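# Move an amber bottle onto the capper's riser

## Task

Lift one amber bottle from the bench and set it upright on the pale riser on the capping machine's platform, directly beneath the capping head. Every other bottle must still be standing afterwards.

## Robot and tools

Robot: two arms, left_arm and right_arm, each ending in a sixteen-motor hand. left_arm carries a left hand and right_arm a right hand; the left one is a mirror copy. Measured base positions in the scene frame: left_arm (+0.043, +0.298, 0) m with quat_wxyz (+1.000, 0, 0, +0.014); right_arm (+0.016, -0.335, 0) m with quat_wxyz (+1.000, 0, 0, -0.012). A two-camera stand is fixed behind the arms.

Frames: the scene frame has its origin at table-top height, halfway between the nominal bases, with +z up, +x out over the table and left_arm on the +y side. Image left and right do not match these names. Fixed cameras and the table use the scene frame. Hand poses, targets, velocities and wrist-camera poses use each arm's own base frame. The reported hand point can be a few cm off, more at long reach.

Hand point axes (right hand): +z runs along the straight fingers toward the tips, +x runs across the palm away from the thumb, and +y points out of the palm face, which sits at y = -0.062. Straight fingertips reach about 0.12 m beyond the hand point along +z. A rigid mast at the wrist (x +0.05 to +0.10, z -0.16 to -0.11, up to y +0.06) can hit things. On the left hand +x points toward the thumb, so the mast's x signs flip. Fingertips have rubber caps and the rest of the hand is hard plastic. The right arm's elbow sags under load, so command it somewhat higher than you want it to end up.

execute_actions(actions, cameras):
- actions is a list of actions, each lasting 0.5 s.
- Each action is a table of at most 15 rows, one per 1/30 s step. If fewer rows are given, the last row repeats.
- Every row has 48 numbers in [-1, 1], in this order: left_arm dx, dy, dz, rx, ry, rz; then the left hand's 16 motor goals; then left current_limit and speed; then the same 24 for right_arm. Both arms must be filled in even if only one moves.
- Arm numbers are offsets, not poses. They are measured from that arm's Hand target as it stood when the action began, along the arm's own base axes. Rotation is about the target position, with rx, ry, rz forming a single rotation vector. 1.0 means 0.6 m or 180 degrees. A translation longer than 1.0 is scaled back.
- Every row refers to the action's starting target, not to the previous row. Sending the same offset again keeps moving the arm further. All zeros holds the current target.
- Commanded orientation is clipped to within 40 degrees of the measured one. The hand point often stops short of its target; if it stays short, send the remaining distance as a new offset. To stop pushing against something, set the target back past where the hand actually is.

Hand numbers are absolute goals, not offsets. Per arm, the order is: index_mcp, index_abd, index_pip, index_dip, middle_mcp, middle_abd, middle_pip, middle_dip, ring_mcp, ring_abd, ring_pip, ring_dip, thumb_cmc, thumb_axl, thumb_mcp, thumb_ipl, current_limit, speed.
- Each goal is scaled linearly between the hinge's two stops.
- Straight values: finger mcp +0.75, abd 0.00, pip +0.58, dip +0.70; thumb_cmc +0.71, thumb_axl +0.68, thumb_mcp +0.23, thumb_ipl +0.17.
- Moving toward -1 curls a finger toward the palm, and thumb_cmc toward -1 brings the thumb round in front of the palm.
- A zero is a real goal, not 'keep as is'. To leave a hand alone, send back its hand_goal, hand_current_limit and hand_speed.
- current_limit maps -1 to 0 mA and +1 to 550 mA, with an 11 mA floor. Set it far below 0 and a finger may not lift.
- speed gives (speed+1)/2 of 8.5 rad/s.
- Starting values are +0.4 and -0.6. Settings stay until changed.
- A finger grips only while its goal lies past the object's surface; the farther past, the harder it grips, up to the cap.

cameras: a list of names from cam_head_left, cam_head_right, cam_high, cam_left_wrist, cam_right_wrist (each 672x504), or ["all"], or [] for none. If left out, images come only when actions is empty. An unknown name voids the call. Wrist images can lag while the arm moves. Calibration numbers are approximate.

zoom_image(camera, region): gives a closer look at [x0, y0, x1, y1] in pixels, origin at top-left, no more than 504 per side. It works only on cameras in the newest set of images.

read_manual(section): returns licence texts only.

finished_scene(scene=1): ends the scene for good. The bottle must stay in place without the robot touching it.

Results:
- Per arm: end_effector_position (m), end_effector_quat_wxyz, Hand target (the base for the next offsets), joint positions, joint velocities ('within noise' means at rest), and joint torques (these include gravity; numbers 3 and 4 wrap at ±28 N m).
- Per hand motor: hand_goal, hand_measured, hand_current_ma (positive means pushing toward -1), and hand_state, which is moving, goal, blocked or overload.
- Also shown: motor temperatures, and MOTOR HOT at 85 °C.

Avoid:
- Keeping a motor at 495 mA or more for 5 s. It shuts off for 10 s and drops what it holds. An overload shown from the very first reading means the motor is dead for the whole scene.
- Motors reaching 100 °C. The arm then goes limp for 30 to 60 s. Holding loads, stretching out or pushing at unreachable poses all add heat, even while you are thinking.
- Bumping or pressing the two arms or hands together.
- Hard hits on fixed or heavy objects.
- Dropping the bottle from any height, letting go of it while it is still moving, or knocking other bottles over.
- Anything ending up off the table.

After an arm stop, hand commands are lost until the arm accepts commands again. The simulation keeps running between calls, holding the last command. Loose objects may occasionally be nudged by outside pushes.

Each tool is called after "Request:" as name(argument=value, ...) on one line, values as JSON.

## Session

Request:
execute_actions(actions=[], cameras=["all"])

Scene clock: 0.00 s.
left_arm: end_effector_position=(+0.2804, +0.1158, +0.2186) hand_goal=(+0.754, +0.000, +0.576, +0.696, +0.754, +0.000, +0.576, +0.696, +0.754, +0.000, +0.576, +0.696, +0.714, +0.678, +0.226, +0.168) hand_measured=(+0.754, +0.000, +0.576, +0.696, +0.754, +0.000, +0.576, +0.696, +0.754, +0.000, +0.576, +0.696, +0.714, +0.678, +0.226, +0.168) hand_current_ma=(+0, +0, +0, +0, +0, +0, +0, +0, +0, +0, +0, +0, +0, +0, +0, +0) hand_state=(goal, goal, goal, goal, goal, goal, goal, goal, goal, goal, goal, goal, goal, goal, goal, goal) hand_current_limit=0.40 hand_speed=-0.60 end_effector_quat_wxyz=(-0.009, -0.383, +0.903, -0.196) | right_arm: end_effector_position=(+0.3540, -0.2615, +0.3523) hand_goal=(+0.754, +0.000, +0.576, +0.696, +0.754, +0.000, +0.576, +0.696, +0.754, +0.000, +0.576, +0.696, +0.714, +0.678, +0.226, +0.168) hand_measured=(+0.754, +0.000, +0.576, +0.696, +0.754, +0.000, +0.576, +0.696, +0.754, +0.000, +0.576, +0.696, +0.714, +0.678, +0.226, +0.168) hand_current_ma=(+0, +0, +0, +0, +0, +0, +0, +0, +0, +0, +0, +0, +0, +0, +0, +0) hand_state=(goal, goal, goal, goal, goal, goal, goal, goal, goal, goal, goal, goal, goal, goal, goal, goal) hand_current_limit=0.40 hand_speed=-0.60 end_effector_quat_wxyz=(+0.282, +0.753, -0.072, +0.590)
Joint positions: left_arm=[0.402 1.289 1.198 -1.499 0.395 -1.968] | right_arm=[-0.368 0.848 0.64 0.06 0.172 1.246]
Joint velocities: within noise
Joint torques (N m): no reading
Motor temperatures (°C): left_arm=[27 32 25 31 27 27] | right_arm=[36 31 26 30 27 29]
Heat: left arm: hottest shoulder 32 °C; right arm: hottest waist 36 °C.
Hand target: left_arm +0.2860, +0.1183, +0.2236; -0.001, -0.382, +0.903, -0.196 | right_arm +0.3565, -0.2625, +0.3741; +0.286, +0.739, -0.073, +0.605

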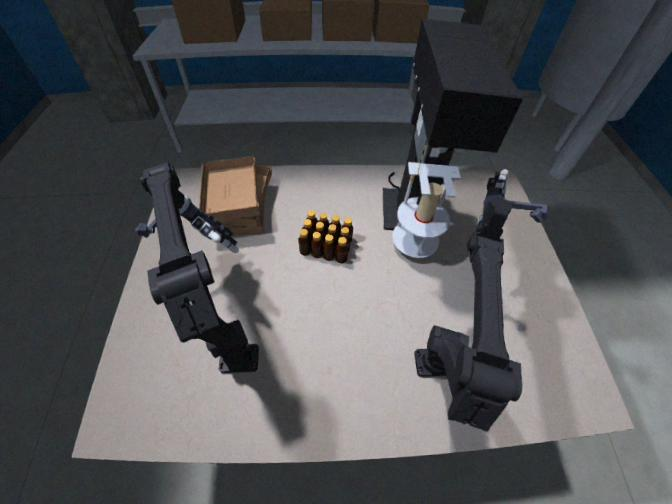

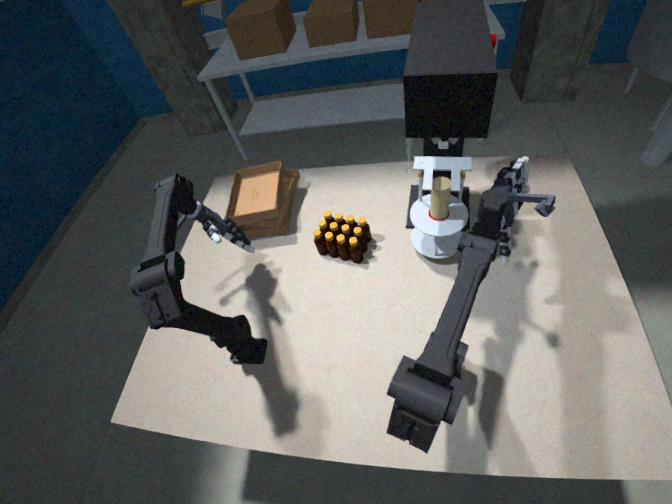

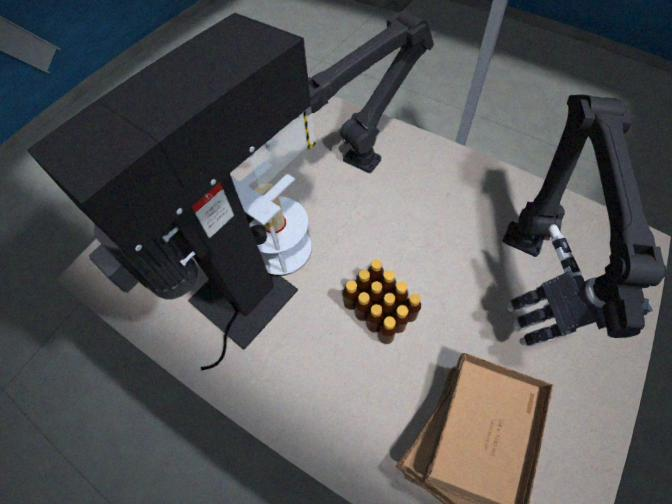

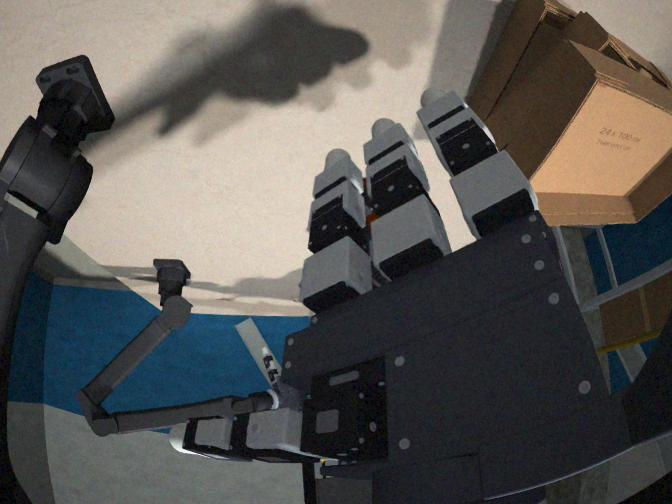

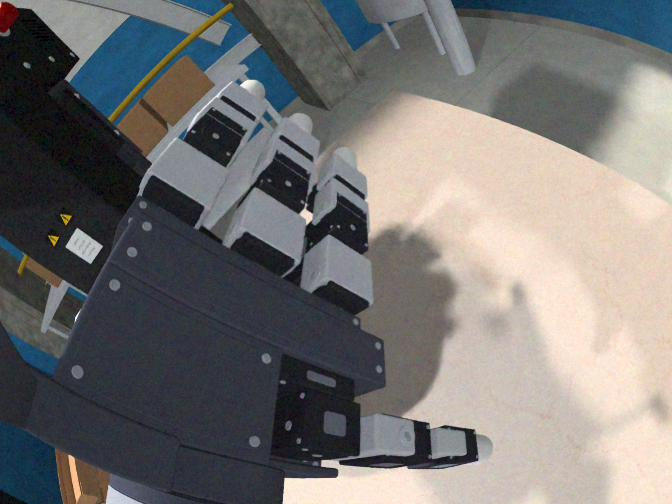

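Request:
zoom_image(camera="cam_head_right", region=[290, 120, 530, 300])

Request:
zoom_image(camera="cam_head_left", region=[280, 120, 520, 300])

Request:
zoom_image(camera="cam_high", region=[200, 120, 440, 360])

Scaled by 2.100 from the camera's 672x504 image, which has a finer 960x720 frame.

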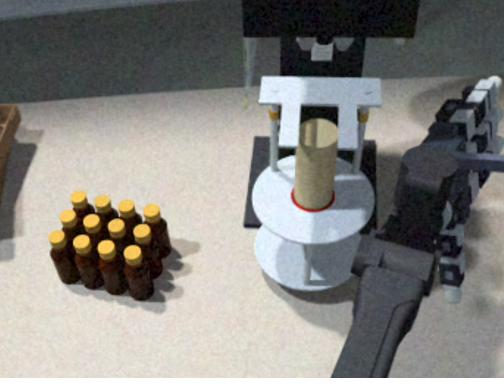

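Scaled by 2.100 from the camera's 672x504 image, which has a finer 960x720 frame.

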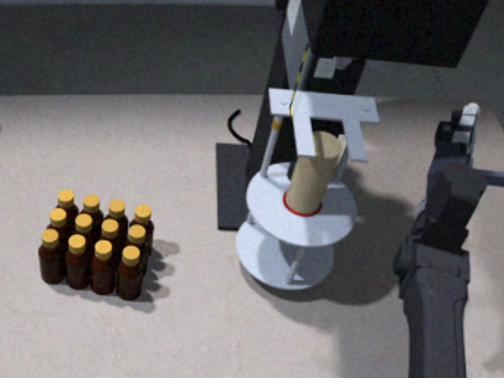

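Scaled by 2.100 from the camera's 672x504 image, which has a finer 960x720 frame.

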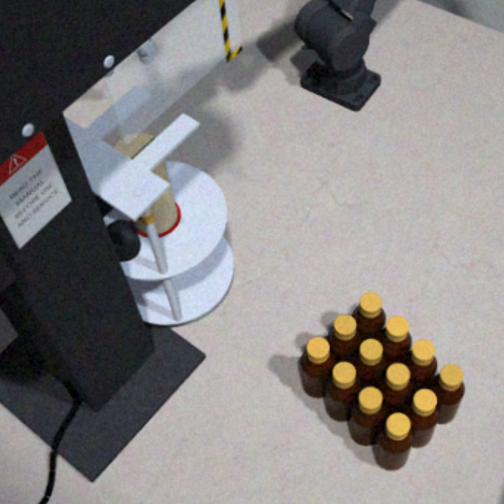

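Request:
zoom_image(camera="cam_head_right", region=[395, 90, 515, 270])

Request:
zoom_image(camera="cam_head_left", region=[370, 90, 490, 270])

Request:
zoom_image(camera="cam_high", region=[210, 150, 330, 300])

Scaled by 2.800 from the camera's 672x504 image, which has a finer 960x720 frame.

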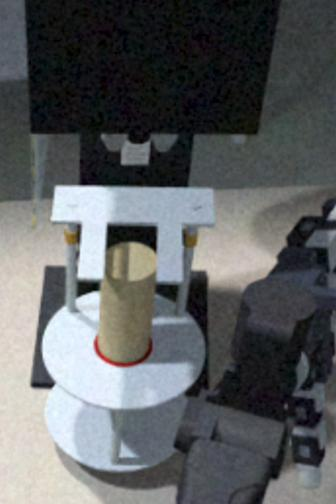

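Scaled by 2.800 from the camera's 672x504 image, which has a finer 960x720 frame.

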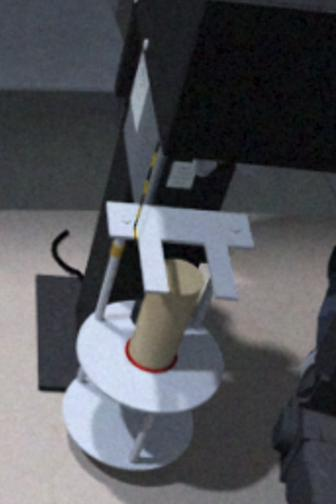

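Scaled by 3.360 from the camera's 672x504 image, which has a finer 960x720 frame.

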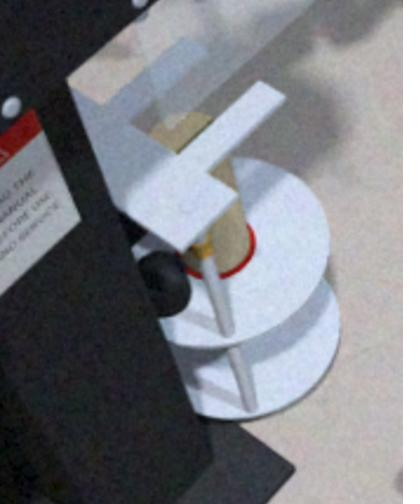

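Request:
zoom_image(camera="cam_head_left", region=[385, 85, 475, 205])

Request:
zoom_image(camera="cam_head_right", region=[390, 100, 490, 220])

Request:
zoom_image(camera="cam_high", region=[210, 90, 330, 240])

Request:
zoom_image(camera="cam_right_wrist", region=[0, 0, 240, 300])

Scaled by 4.200 from the camera's 672x504 image, which has a finer 960x720 frame.

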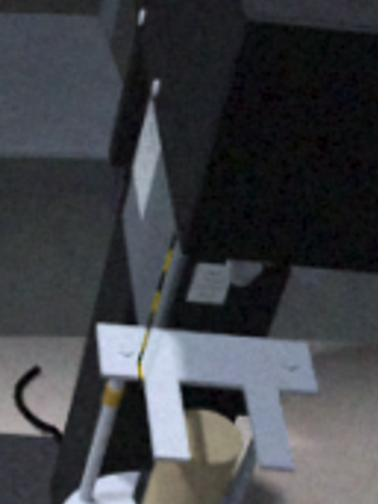

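Scaled by 4.200 from the camera's 672x504 image, which has a finer 960x720 frame.

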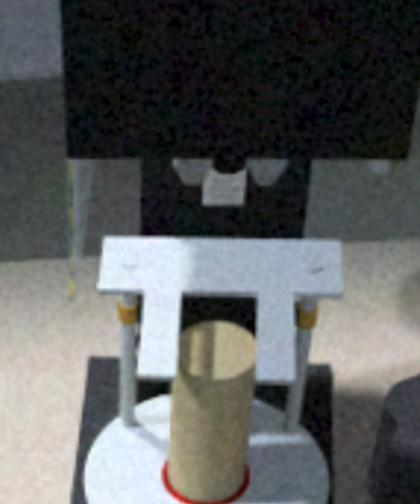

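Scaled by 3.360 from the camera's 672x504 image, which has a finer 960x720 frame.

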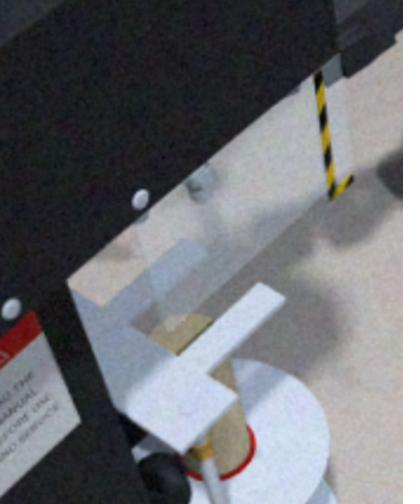

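Scaled by 1.680 from the camera's 672x504 image, which has a finer 960x720 frame.

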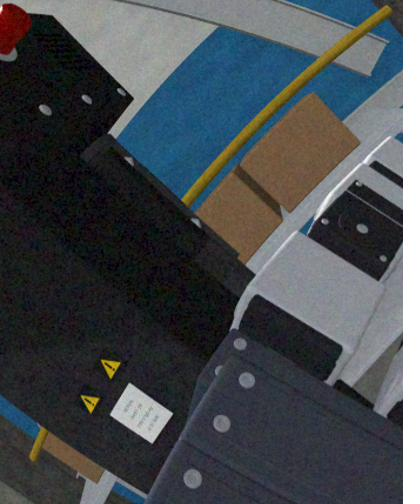

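Request:
zoom_image(camera="cam_head_left", region=[290, 200, 370, 270])

Request:
zoom_image(camera="cam_head_right", region=[305, 200, 385, 270])

Request:
zoom_image(camera="cam_high", region=[335, 250, 435, 350])

Scaled by 6.300 from the camera's 672x504 image, which has a finer 960x720 frame.

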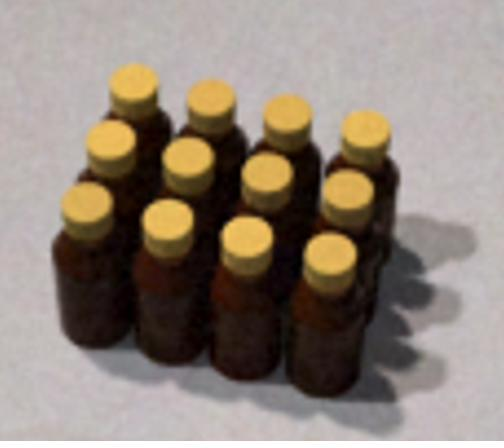

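Scaled by 6.300 from the camera's 672x504 image, which has a finer 960x720 frame.

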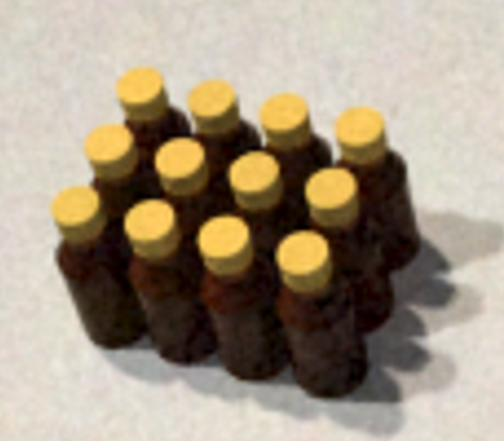

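Scaled by 5.040 from the camera's 672x504 image, which has a finer 960x720 frame.

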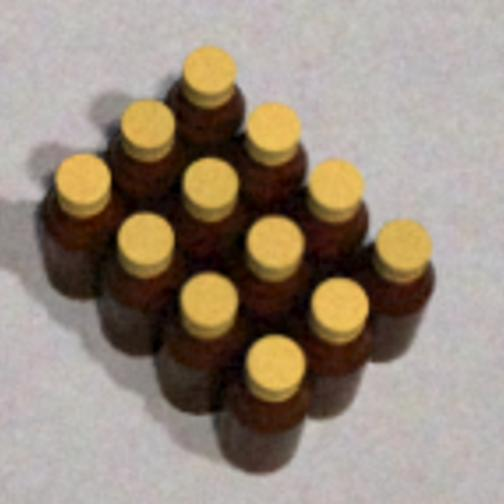

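Request:
execute_actions(actions=[[[0.066,-0.018,0.017,0.0184,-0.0784,-0.0877,0.75,0.1,0.58,0.7,0.75,-0.1,0.58,0.7,0.75,-0.1,0.58,0.7,0.71,0.68,0.23,0.17,0.4,-0.6,-0.06,-0.0437,0,0,0,-0.0324,0.75,0,0.58,0.7,0.75,0,0.58,0.7,0.75,0,0.58,0.7,0.71,0.68,0.23,0.17,0.4,-0.6]],[[0.066,-0.018,0.017,0.0184,-0.0784,-0.0877,0.75,0.1,0.58,0.7,0.75,-0.1,0.58,0.7,0.75,-0.1,0.58,0.7,0.71,0.68,0.23,0.17,0.4,-0.6,-0.06,-0.0437,0,0,0,-0.0324,0.75,0,0.58,0.7,0.75,0,0.58,0.7,0.75,0,0.58,0.7,0.71,0.68,0.23,0.17,0.4,-0.6]],[[0.066,-0.018,0.017,0.0184,-0.0784,-0.0877,0.75,0.1,0.58,0.7,0.75,-0.1,0.58,0.7,0.75,-0.1,0.58,0.7,0.71,0.68,0.23,0.17,0.4,-0.6,-0.06,-0.0437,0,0,0,-0.0324,0.75,0,0.58,0.7,0.75,0,0.58,0.7,0.75,0,0.58,0.7,0.71,0.68,0.23,0.17,0.4,-0.6]],[[0.0305,-0.0576,0.0508,0.0367,-0.0907,-0.076,0.75,0.1,0.58,0.7,0.75,-0.1,0.58,0.7,0.75,-0.1,0.58,0.7,0.71,0.68,0.23,0.17,0.4,-0.6,-0.06,-0.0437,0,0,0,-0.0324,0.75,0,0.58,0.7,0.75,0,0.58,0.7,0.75,0,0.58,0.7,0.71,0.68,0.23,0.17,0.4,-0.6]],[[0.0305,-0.0576,0.0508,0.0367,-0.0907,-0.076,0.75,0.1,0.58,0.7,0.75,-0.1,0.58,0.7,0.75,-0.1,0.58,0.7,0.71,0.68,0.23,0.17,0.4,-0.6,-0.06,-0.0437,0,0,0,-0.0324,0.75,0,0.58,0.7,0.75,0,0.58,0.7,0.75,0,0.58,0.7,0.71,0.68,0.23,0.17,0.4,-0.6]],[[0.0305,-0.0576,0.0508,0.0367,-0.0907,-0.076,0.75,0.1,0.58,0.7,0.75,-0.1,0.58,0.7,0.75,-0.1,0.58,0.7,0.71,0.68,0.23,0.17,0.4,-0.6,-0.058,-0.0437,0,0,0,-0.0324,0.75,0,0.58,0.7,0.75,0,0.58,0.7,0.75,0,0.58,0.7,0.71,0.68,0.23,0.17,0.4,-0.6]]])

Scene clock: 1114.40 s.
left_arm: end_effector_position=(+0.4549, -0.0190, +0.3504) hand_goal=(+0.750, +0.100, +0.580, +0.700, +0.750, -0.100, +0.580, +0.700, +0.750, -0.100, +0.580, +0.700, +0.710, +0.680, +0.230, +0.170) hand_measured=(+0.750, +0.100, +0.578, +0.698, +0.750, -0.098, +0.578, +0.698, +0.750, -0.098, +0.578, +0.698, +0.710, +0.678, +0.224, +0.168) hand_current_ma=(+0, +0, +0, +0, +0, +0, +0, +0, +0, +0, +0, +0, +0, +0, -2, +0) hand_state=(goal, goal, goal, goal, goal, goal, goal, goal, goal, goal, goal, goal, goal, goal, goal, goal) hand_current_limit=0.40 hand_speed=-0.60 end_effector_quat_wxyz=(+0.508, +0.527, +0.675, -0.089) | right_arm: end_effector_position=(+0.1400, -0.4134, +0.3540) hand_goal=(+0.750, +0.000, +0.580, +0.700, +0.750, +0.000, +0.580, +0.700, +0.750, +0.000, +0.580, +0.700, +0.710, +0.680, +0.230, +0.170) hand_measured=(+0.754, +0.002, +0.578, +0.698, +0.754, +0.002, +0.578, +0.698, +0.754, +0.002, +0.580, +0.698, +0.714, +0.678, +0.228, +0.168) hand_current_ma=(+1, +0, +0, +0, +1, +0, +0, -1, +1, +0, +0, +0, +1, -1, -1, -1) hand_state=(goal, goal, goal, goal, goal, goal, goal, goal, goal, goal, goal, goal, goal, goal, goal, goal) hand_current_limit=0.40 hand_speed=-0.60 end_effector_quat_wxyz=(+0.445, +0.698, -0.294, +0.477)
Joint positions: left_arm=[0.158 0.933 0.907 -0.745 0.836 -0.457] | right_arm=[-0.973 0.833 0.64 0.042 0.174 1.246]
Joint torques (N m): left_arm=[2.08 -4.31 10.78 2.44 0.89 0.26] | right_arm=[0.5 -4.19 12.34 3.25 -0.08 -0.18]
Motor temperatures (°C): left_arm=[25 31 43 26 24 25] | right_arm=[31 29 43 25 24 26]
Heat: left arm: hottest elbow 43 °C; right arm: hottest elbow 43 °C.
Hand target: left_arm +0.4597, -0.0178, +0.3456; +0.509, +0.532, +0.671, -0.087 | right_arm +0.1418, -0.4198, +0.3740; +0.455, +0.683, -0.292, +0.491
Off the commanded pose: left_arm 0.007 m, 1 deg | right_arm 0.021 m, 3 deg.

Request:
execute_actions(actions=[[[-0.0404,-0.0652,0.009,0.0406,-0.105,-0.0544,0.75,0.1,0.58,0.7,0.75,-0.1,0.58,0.7,0.75,-0.1,0.58,0.7,0.71,0.68,0.23,0.17,0.4,-0.6,0,0,0,0,0,0,0.75,0,0.58,0.7,0.75,0,0.58,0.7,0.75,0,0.58,0.7,0.71,0.68,0.23,0.17,0.4,-0.6]],[[-0.0404,-0.0652,0.009,0.0406,-0.105,-0.0544,0.75,0.1,0.58,0.7,0.75,-0.1,0.58,0.7,0.75,-0.1,0.58,0.7,0.71,0.68,0.23,0.17,0.4,-0.6,0,0,0,0,0,0,0.75,0,0.58,0.7,0.75,0,0.58,0.7,0.75,0,0.58,0.7,0.71,0.68,0.23,0.17,0.4,-0.6]],[[-0.0404,-0.0652,0.009,0.0406,-0.105,-0.0544,0.75,0.1,0.58,0.7,0.75,-0.1,0.58,0.7,0.75,-0.1,0.58,0.7,0.71,0.68,0.23,0.17,0.4,-0.6,0,0,0,0,0,0,0.75,0,0.58,0.7,0.75,0,0.58,0.7,0.75,0,0.58,0.7,0.71,0.68,0.23,0.17,0.4,-0.6]]], cameras=["cam_head_left","cam_head_right","cam_high","cam_left_wrist"])

Scene clock: 1130.23 s.
left_arm: end_effector_position=(+0.3869, -0.1322, +0.3637) hand_goal=(+0.750, +0.100, +0.580, +0.700, +0.750, -0.100, +0.580, +0.700, +0.750, -0.100, +0.580, +0.700, +0.710, +0.680, +0.230, +0.170) hand_measured=(+0.756, +0.100, +0.580, +0.698, +0.756, -0.098, +0.580, +0.698, +0.756, -0.098, +0.580, +0.698, +0.716, +0.678, +0.226, +0.168) hand_current_ma=(+2, +0, +0, +0, +2, +0, +0, +0, +2, +0, +0, +0, +2, +0, -1, +0) hand_state=(goal, goal, goal, goal, goal, goal, goal, goal, goal, goal, goal, goal, goal, goal, goal, goal) hand_current_limit=0.40 hand_speed=-0.60 end_effector_quat_wxyz=(+0.619, +0.735, +0.218, +0.171) | right_arm: end_effector_position=(+0.1400, -0.4134, +0.3540) hand_goal=(+0.750, +0.000, +0.580, +0.700, +0.750, +0.000, +0.580, +0.700, +0.750, +0.000, +0.580, +0.700, +0.710, +0.680, +0.230, +0.170) hand_measured=(+0.754, +0.002, +0.578, +0.698, +0.754, +0.002, +0.578, +0.698, +0.754, +0.002, +0.580, +0.698, +0.714, +0.678, +0.228, +0.168) hand_current_ma=(+1, +0, +0, +0, +1, +0, +0, -1, +1, +0, +0, +0, +1, -1, -1, -1) hand_state=(goal, goal, goal, goal, goal, goal, goal, goal, goal, goal, goal, goal, goal, goal, goal, goal) hand_current_limit=0.40 hand_speed=-0.60 end_effector_quat_wxyz=(+0.445, +0.698, -0.294, +0.477)
Joint positions: left_arm=[0.049 0.903 0.547 0.005 1.034 0.286] | right_arm=[-0.973 0.833 0.64 0.042 0.174 1.246]
Joint torques (N m): left_arm=[1.44 -3.37 10.62 2.71 0.66 0.21] | right_arm=[0.32 -4.25 12.36 3.29 -0.08 -0.18]
Heat: left arm: hottest elbow 44 °C; right arm: hottest elbow 43 °C.
Hand target: left_arm +0.3871, -0.1351, +0.3617; +0.619, +0.737, +0.208, +0.174 | right_arm +0.1418, -0.4198, +0.3740; +0.455, +0.683, -0.292, +0.491
Off the commanded pose: left_arm 0.004 m, 1 deg | right_arm 0.021 m, 3 deg.
camera_calibration:
cam_left_wrist: T_world_to_cam=[[-0.720758, -0.348654, -0.599123, 0.419448], [-0.0569648, 0.89117, -0.450079, 0.260235], [0.690843, -0.290269, -0.662179, 0.0641097], [0, 0, 0, 1]] pos_world=[0.272854, -0.0670622, 0.410879]
Images, in order (width x height): cam_head_left 672x504, cam_head_right 672x504, cam_high 672x504, cam_left_wrist 672x504.

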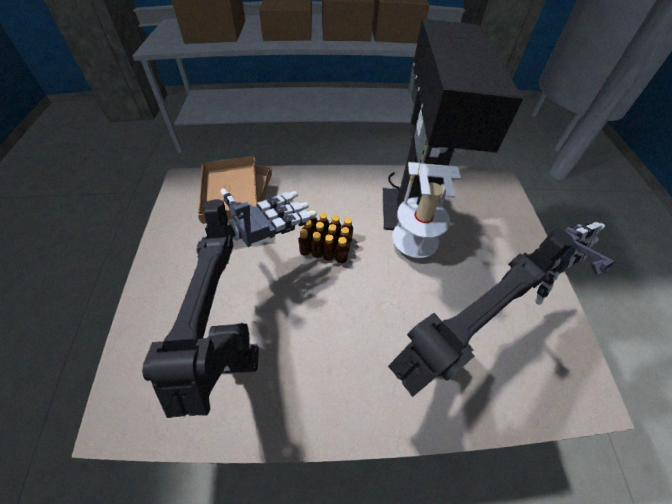

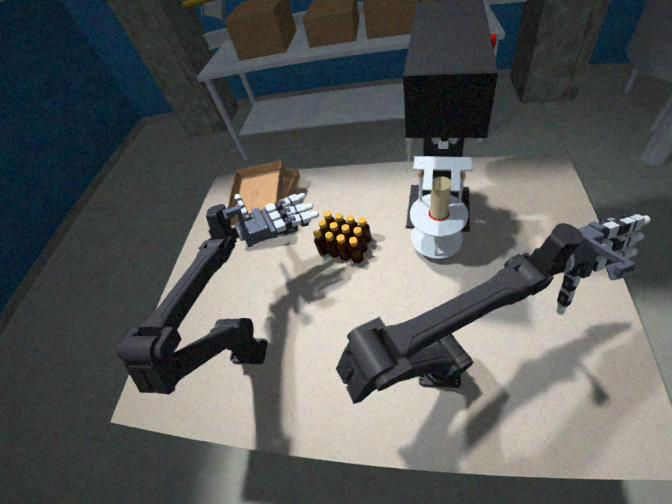

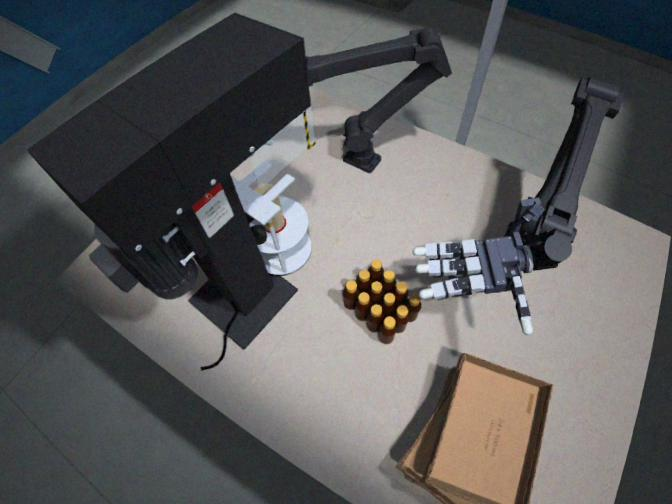

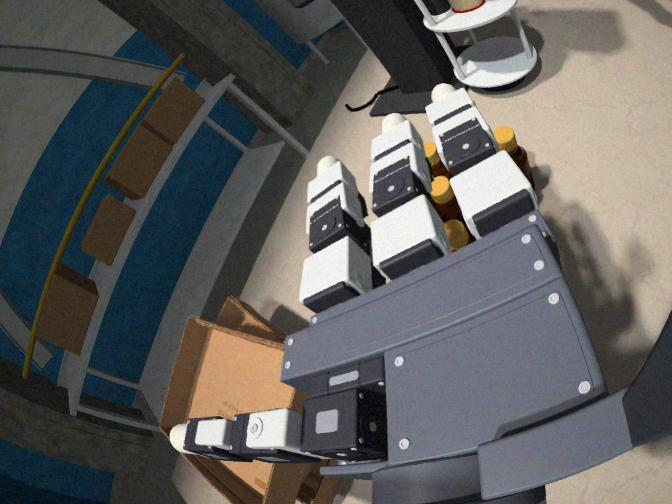

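Request:
zoom_image(camera="cam_head_left", region=[270, 180, 370, 270])

Request:
zoom_image(camera="cam_head_right", region=[270, 180, 370, 270])

Request:
zoom_image(camera="cam_left_wrist", region=[300, 60, 560, 260])

Scaled by 5.040 from the camera's 672x504 image, which has a finer 960x720 frame.

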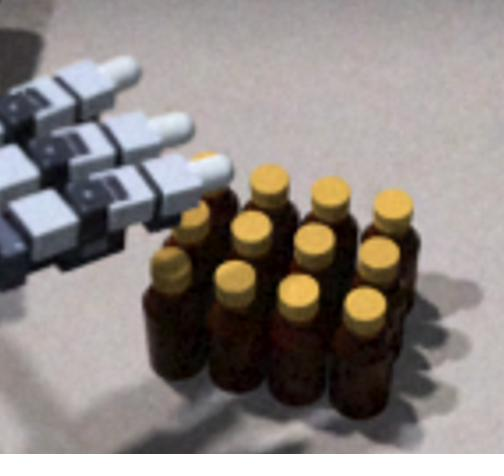

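Scaled by 5.040 from the camera's 672x504 image, which has a finer 960x720 frame.

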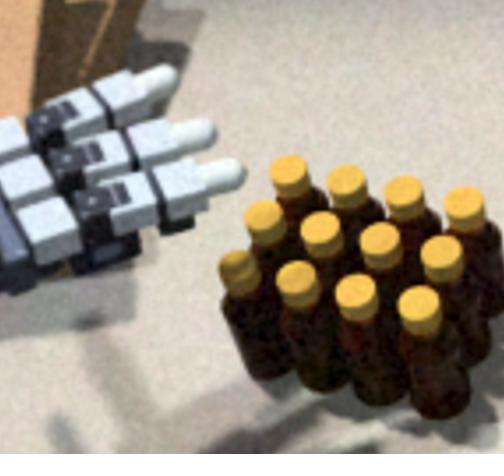

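Scaled by 1.938 from the camera's 672x504 image, which has a finer 960x720 frame.

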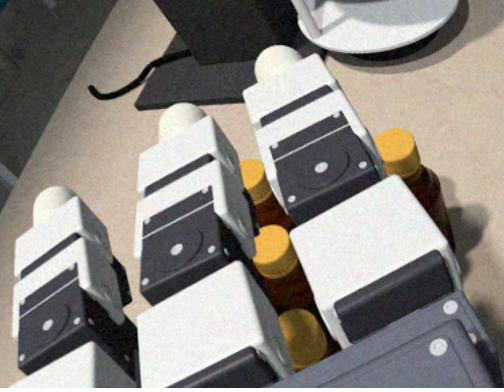

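Request:
zoom_image(camera="cam_head_left", region=[290, 220, 330, 260])

Request:
zoom_image(camera="cam_head_right", region=[305, 220, 345, 260])

Request:
zoom_image(camera="cam_high", region=[395, 230, 465, 320])

Scaled by 12.600 from the camera's 672x504 image, which has a finer 960x720 frame.

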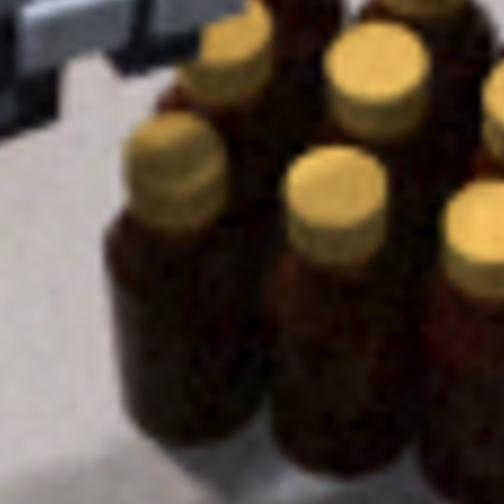

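Scaled by 12.600 from the camera's 672x504 image, which has a finer 960x720 frame.

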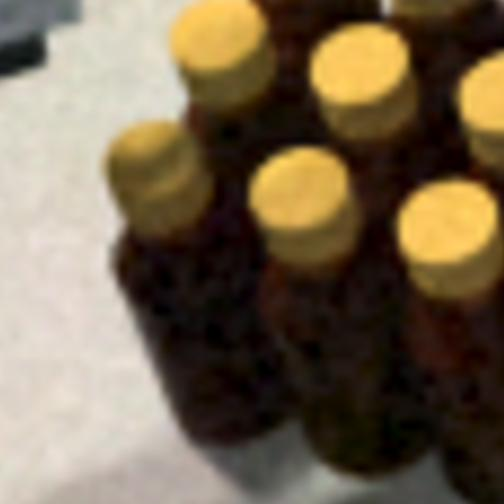

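Scaled by 5.600 from the camera's 672x504 image, which has a finer 960x720 frame.

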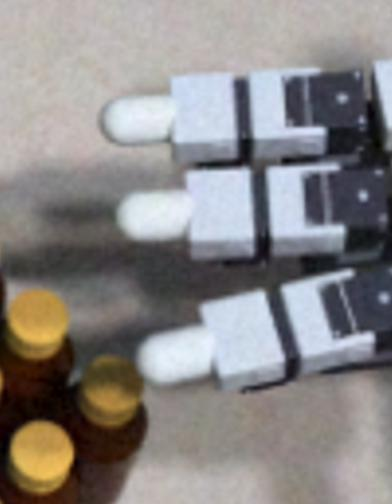

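Request:
execute_actions(actions=[[[-0.0167,-0.0028,-0.0833,0,0,0,0.75,0.1,0.58,0.7,0.75,-0.1,0.58,0.7,0.75,-0.1,0.58,0.7,0.71,0.68,0.23,0.17,0.4,-0.6,0,0,0,0,0,0,0.75,0,0.58,0.7,0.75,0,0.58,0.7,0.75,0,0.58,0.7,0.71,0.68,0.23,0.17,0.4,-0.6]],[[-0.0167,-0.0028,-0.0833,0,0,0,0.75,0.1,0.58,0.7,0.75,-0.1,0.58,0.7,0.75,-0.1,0.58,0.7,0.71,0.68,0.23,0.17,0.4,-0.6,0,0,0,0,0,0,0.75,0,0.58,0.7,0.75,0,0.58,0.7,0.75,0,0.58,0.7,0.71,0.68,0.23,0.17,0.4,-0.6]]], cameras=["cam_head_left","cam_head_right","cam_high","cam_left_wrist"])

Request:
zoom_image(camera="cam_high", region=[375, 250, 455, 320])

Request:
zoom_image(camera="cam_head_left", region=[270, 200, 350, 270])

Request:
zoom_image(camera="cam_left_wrist", region=[300, 60, 560, 260])

Request:
zoom_image(camera="cam_head_right", region=[270, 200, 350, 270])

Scene clock: 1242.20 s.
left_arm: end_effector_position=(+0.3675, -0.1357, +0.2671) hand_goal=(+0.750, +0.100, +0.580, +0.700, +0.750, -0.100, +0.580, +0.700, +0.750, -0.100, +0.580, +0.700, +0.710, +0.680, +0.230, +0.170) hand_measured=(+0.758, +0.100, +0.580, +0.698, +0.758, -0.098, +0.580, +0.698, +0.758, -0.098, +0.580, +0.698, +0.718, +0.678, +0.226, +0.168) hand_current_ma=(+2, +0, +0, +0, +2, +0, +0, +0, +2, +0, +0, +0, +2, +0, -1, +0) hand_state=(goal, goal, goal, goal, goal, goal, goal, goal, goal, goal, goal, goal, goal, goal, goal, goal) hand_current_limit=0.40 hand_speed=-0.60 end_effector_quat_wxyz=(+0.618, +0.738, +0.206, +0.179) | right_arm: end_effector_position=(+0.1400, -0.4134, +0.3540) hand_goal=(+0.750, +0.000, +0.580, +0.700, +0.750, +0.000, +0.580, +0.700, +0.750, +0.000, +0.580, +0.700, +0.710, +0.680, +0.230, +0.170) hand_measured=(+0.754, +0.002, +0.578, +0.698, +0.754, +0.002, +0.578, +0.698, +0.754, +0.002, +0.580, +0.698, +0.714, +0.678, +0.228, +0.168) hand_current_ma=(+1, +0, +0, +0, +1, +0, +0, -1, +1, +0, +0, +0, +1, -1, -1, -1) hand_state=(goal, goal, goal, goal, goal, goal, goal, goal, goal, goal, goal, goal, goal, goal, goal, goal) hand_current_limit=0.40 hand_speed=-0.60 end_effector_quat_wxyz=(+0.445, +0.698, -0.294, +0.477)
Joint positions: left_arm=[0.044 1.067 0.331 0.39 1.034 0.31] | right_arm=[-0.973 0.833 0.64 0.042 0.174 1.246]
Joint torques (N m): left_arm=[1.03 -3.55 8.28 2.74 0.36 -0.04] | right_arm=[0.38 -4.37 12.41 3.23 -0.07 -0.19]
Heat: left arm: hottest elbow 42 °C; right arm: hottest elbow 44 °C.
Hand target: left_arm +0.3670, -0.1386, +0.2618; +0.619, +0.737, +0.207, +0.174 | right_arm +0.1418, -0.4198, +0.3740; +0.455, +0.683, -0.292, +0.491
Off the commanded pose: left_arm 0.006 m, 1 deg | right_arm 0.021 m, 3 deg.
camera_calibration:
cam_left_wrist: T_world_to_cam=[[-0.708053, -0.334957, -0.621663, 0.349553], [-0.0381928, 0.89722, -0.439929, 0.210039], [0.705126, -0.28775, -0.648072, 0.00381], [0, 0, 0, 1]] pos_world=[0.252837, -0.0702695, 0.312176]
Images, in order (width x height): cam_head_left 672x504, cam_head_right 672x504, cam_high 672x504, cam_left_wrist 672x504.

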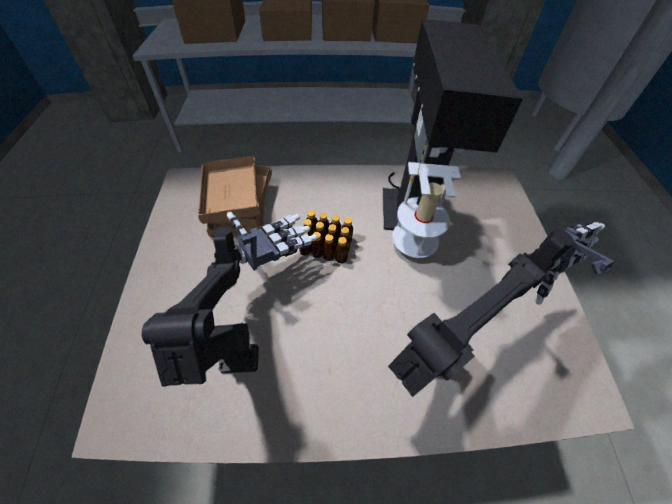

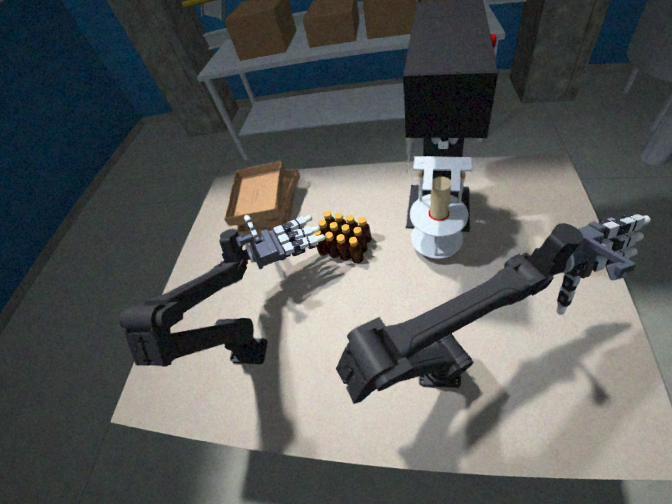

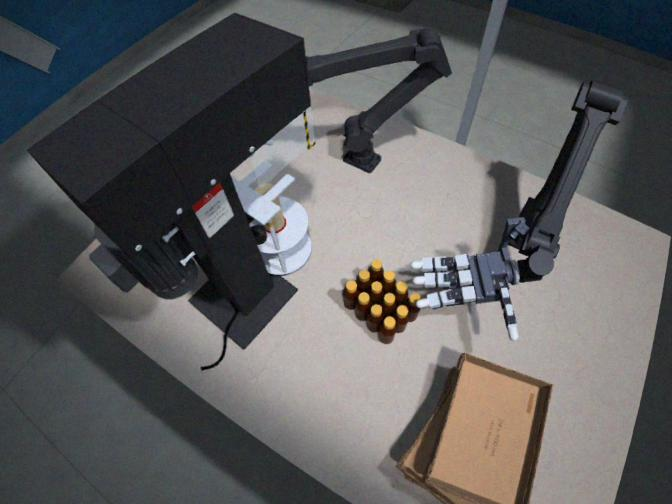

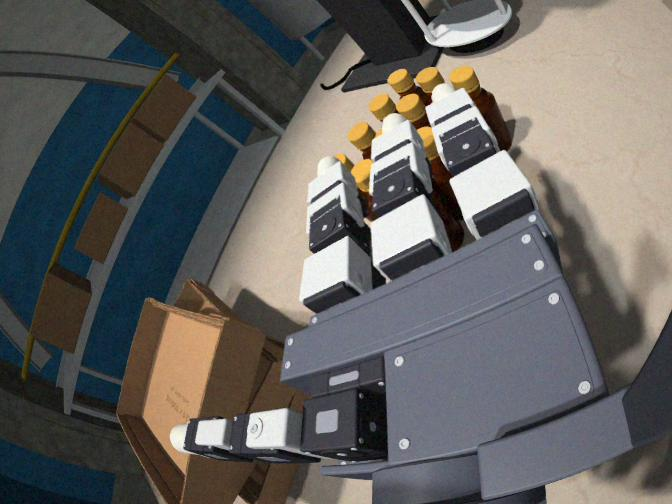

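Scaled by 6.300 from the camera's 672x504 image, which has a finer 960x720 frame.

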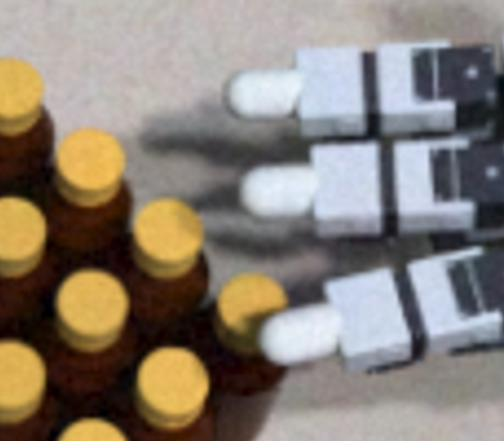

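Scaled by 6.300 from the camera's 672x504 image, which has a finer 960x720 frame.

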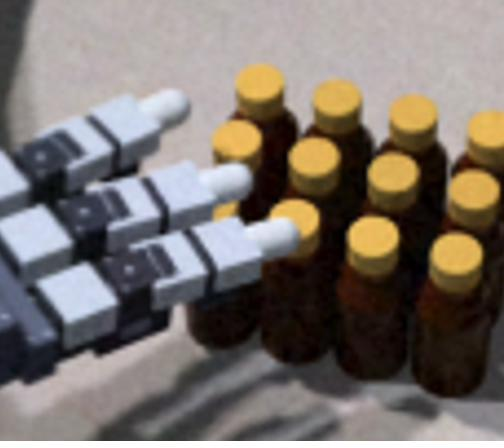

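Scaled by 1.938 from the camera's 672x504 image, which has a finer 960x720 frame.

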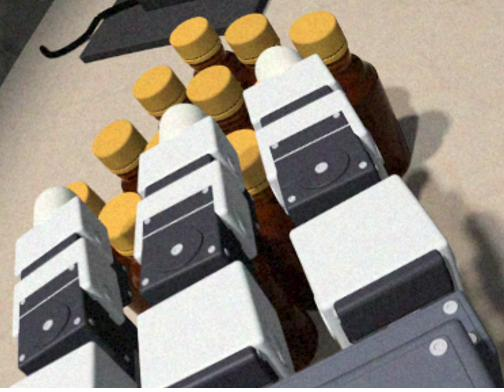

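Scaled by 6.300 from the camera's 672x504 image, which has a finer 960x720 frame.

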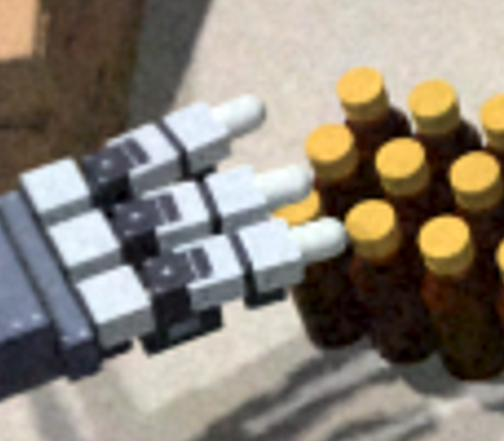

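Request:
execute_actions(actions=[[[0,-0.005,-0.06,0,0,0,0.75,0.1,0.58,0.7,0.75,-0.1,0.58,0.7,0.75,-0.1,0.58,0.7,0.71,0.68,0.23,0.17,0.4,-0.6,0,0,0,0,0,0,0.75,0,0.58,0.7,0.75,0,0.58,0.7,0.75,0,0.58,0.7,0.71,0.68,0.23,0.17,0.4,-0.6]]], cameras=["cam_head_left","cam_head_right","cam_high","cam_left_wrist"])

Request:
zoom_image(camera="cam_high", region=[375, 250, 455, 320])

Request:
zoom_image(camera="cam_head_left", region=[270, 200, 350, 270])

Request:
zoom_image(camera="cam_left_wrist", region=[300, 60, 560, 260])

Request:
zoom_image(camera="cam_head_right", region=[270, 200, 350, 270])

Scene clock: 1292.00 s.
left_arm: end_effector_position=(+0.3678, -0.1390, +0.2312) hand_goal=(+0.750, +0.100, +0.580, +0.700, +0.750, -0.100, +0.580, +0.700, +0.750, -0.100, +0.580, +0.700, +0.710, +0.680, +0.230, +0.170) hand_measured=(+0.758, +0.100, +0.580, +0.698, +0.758, -0.098, +0.580, +0.698, +0.758, -0.098, +0.580, +0.698, +0.718, +0.678, +0.226, +0.168) hand_current_ma=(+2, +0, +0, +0, +2, +0, +0, +0, +2, +0, +0, +0, +2, +0, -1, +0) hand_state=(goal, goal, goal, goal, goal, goal, goal, goal, goal, goal, goal, goal, goal, goal, goal, goal) hand_current_limit=0.40 hand_speed=-0.60 end_effector_quat_wxyz=(+0.617, +0.738, +0.203, +0.182) | right_arm: end_effector_position=(+0.1400, -0.4134, +0.3540) hand_goal=(+0.750, +0.000, +0.580, +0.700, +0.750, +0.000, +0.580, +0.700, +0.750, +0.000, +0.580, +0.700, +0.710, +0.680, +0.230, +0.170) hand_measured=(+0.754, +0.002, +0.578, +0.698, +0.754, +0.002, +0.578, +0.698, +0.754, +0.002, +0.580, +0.698, +0.714, +0.678, +0.228, +0.168) hand_current_ma=(+1, +0, +0, +0, +1, +0, +0, -1, +1, +0, +0, +0, +1, -1, -1, -1) hand_state=(goal, goal, goal, goal, goal, goal, goal, goal, goal, goal, goal, goal, goal, goal, goal, goal) hand_current_limit=0.40 hand_speed=-0.60 end_effector_quat_wxyz=(+0.445, +0.698, -0.294, +0.477)
Joint positions: left_arm=[0.032 1.222 0.285 0.599 1.023 0.31] | right_arm=[-0.973 0.833 0.64 0.042 0.174 1.246]
Joint torques (N m): left_arm=[1.03 -4.48 6.9 2.73 0.34 -0.12] | right_arm=[0.5 -4.37 12.44 3.22 -0.08 -0.19]
Heat: left arm: hottest elbow 42 °C; right arm: hottest elbow 44 °C.
Hand target: left_arm +0.3670, -0.1415, +0.2259; +0.619, +0.737, +0.207, +0.174 | right_arm +0.1418, -0.4198, +0.3740; +0.455, +0.683, -0.292, +0.491
Off the commanded pose: left_arm 0.006 m, 1 deg | right_arm 0.021 m, 3 deg.
camera_calibration:
cam_left_wrist: T_world_to_cam=[[-0.703616, -0.331441, -0.628547, 0.326856], [-0.0334881, 0.899038, -0.436588, 0.194971], [0.709791, -0.286141, -0.643677, -0.0231352], [0, 0, 0, 1]] pos_world=[0.252931, -0.0735724, 0.275674]
Images, in order (width x height): cam_head_left 672x504, cam_head_right 672x504, cam_high 672x504, cam_left_wrist 672x504.

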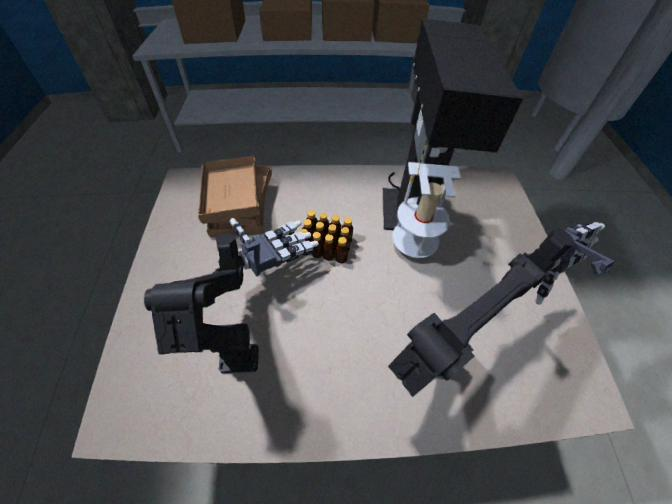

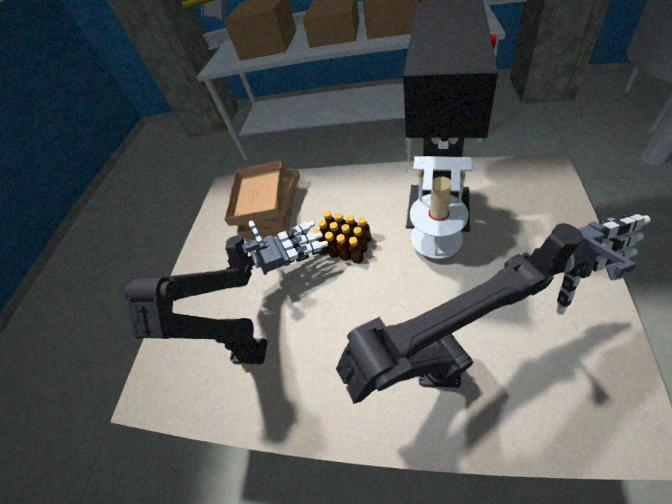

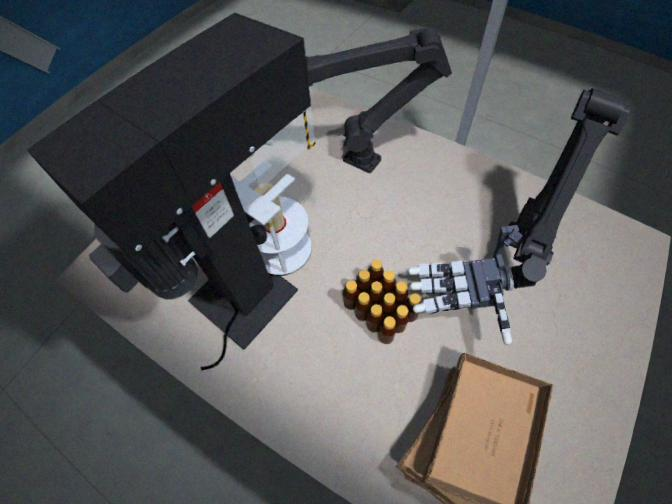

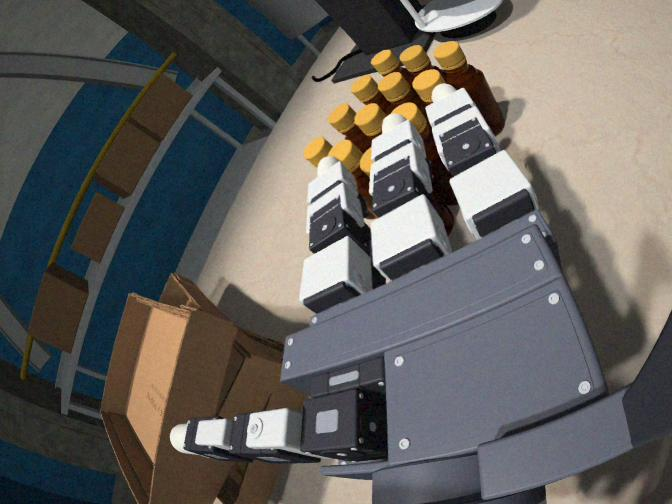

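Scaled by 6.300 from the camera's 672x504 image, which has a finer 960x720 frame.

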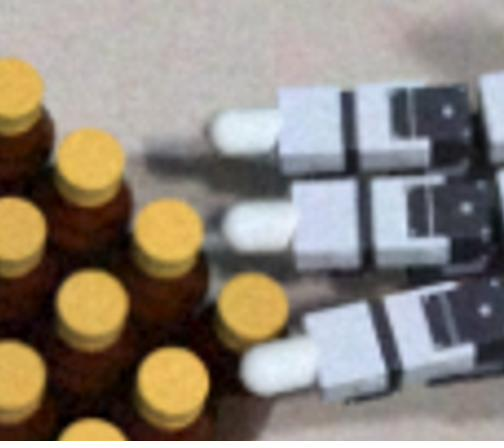

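Scaled by 6.300 from the camera's 672x504 image, which has a finer 960x720 frame.

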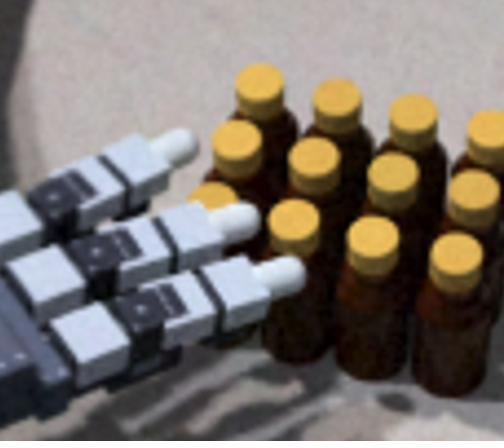

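Scaled by 1.938 from the camera's 672x504 image, which has a finer 960x720 frame.

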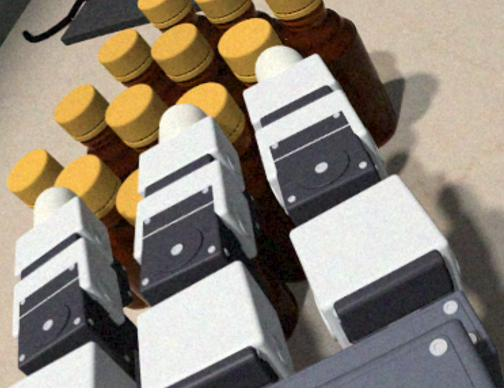

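Scaled by 6.300 from the camera's 672x504 image, which has a finer 960x720 frame.

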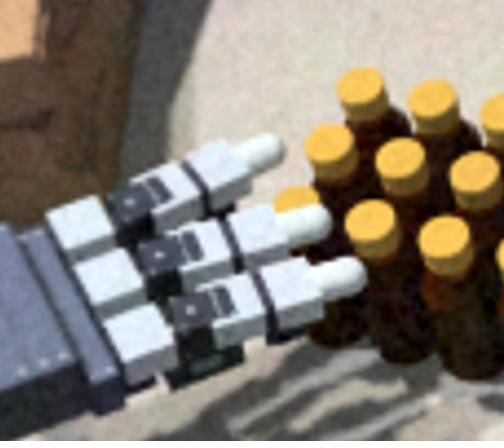

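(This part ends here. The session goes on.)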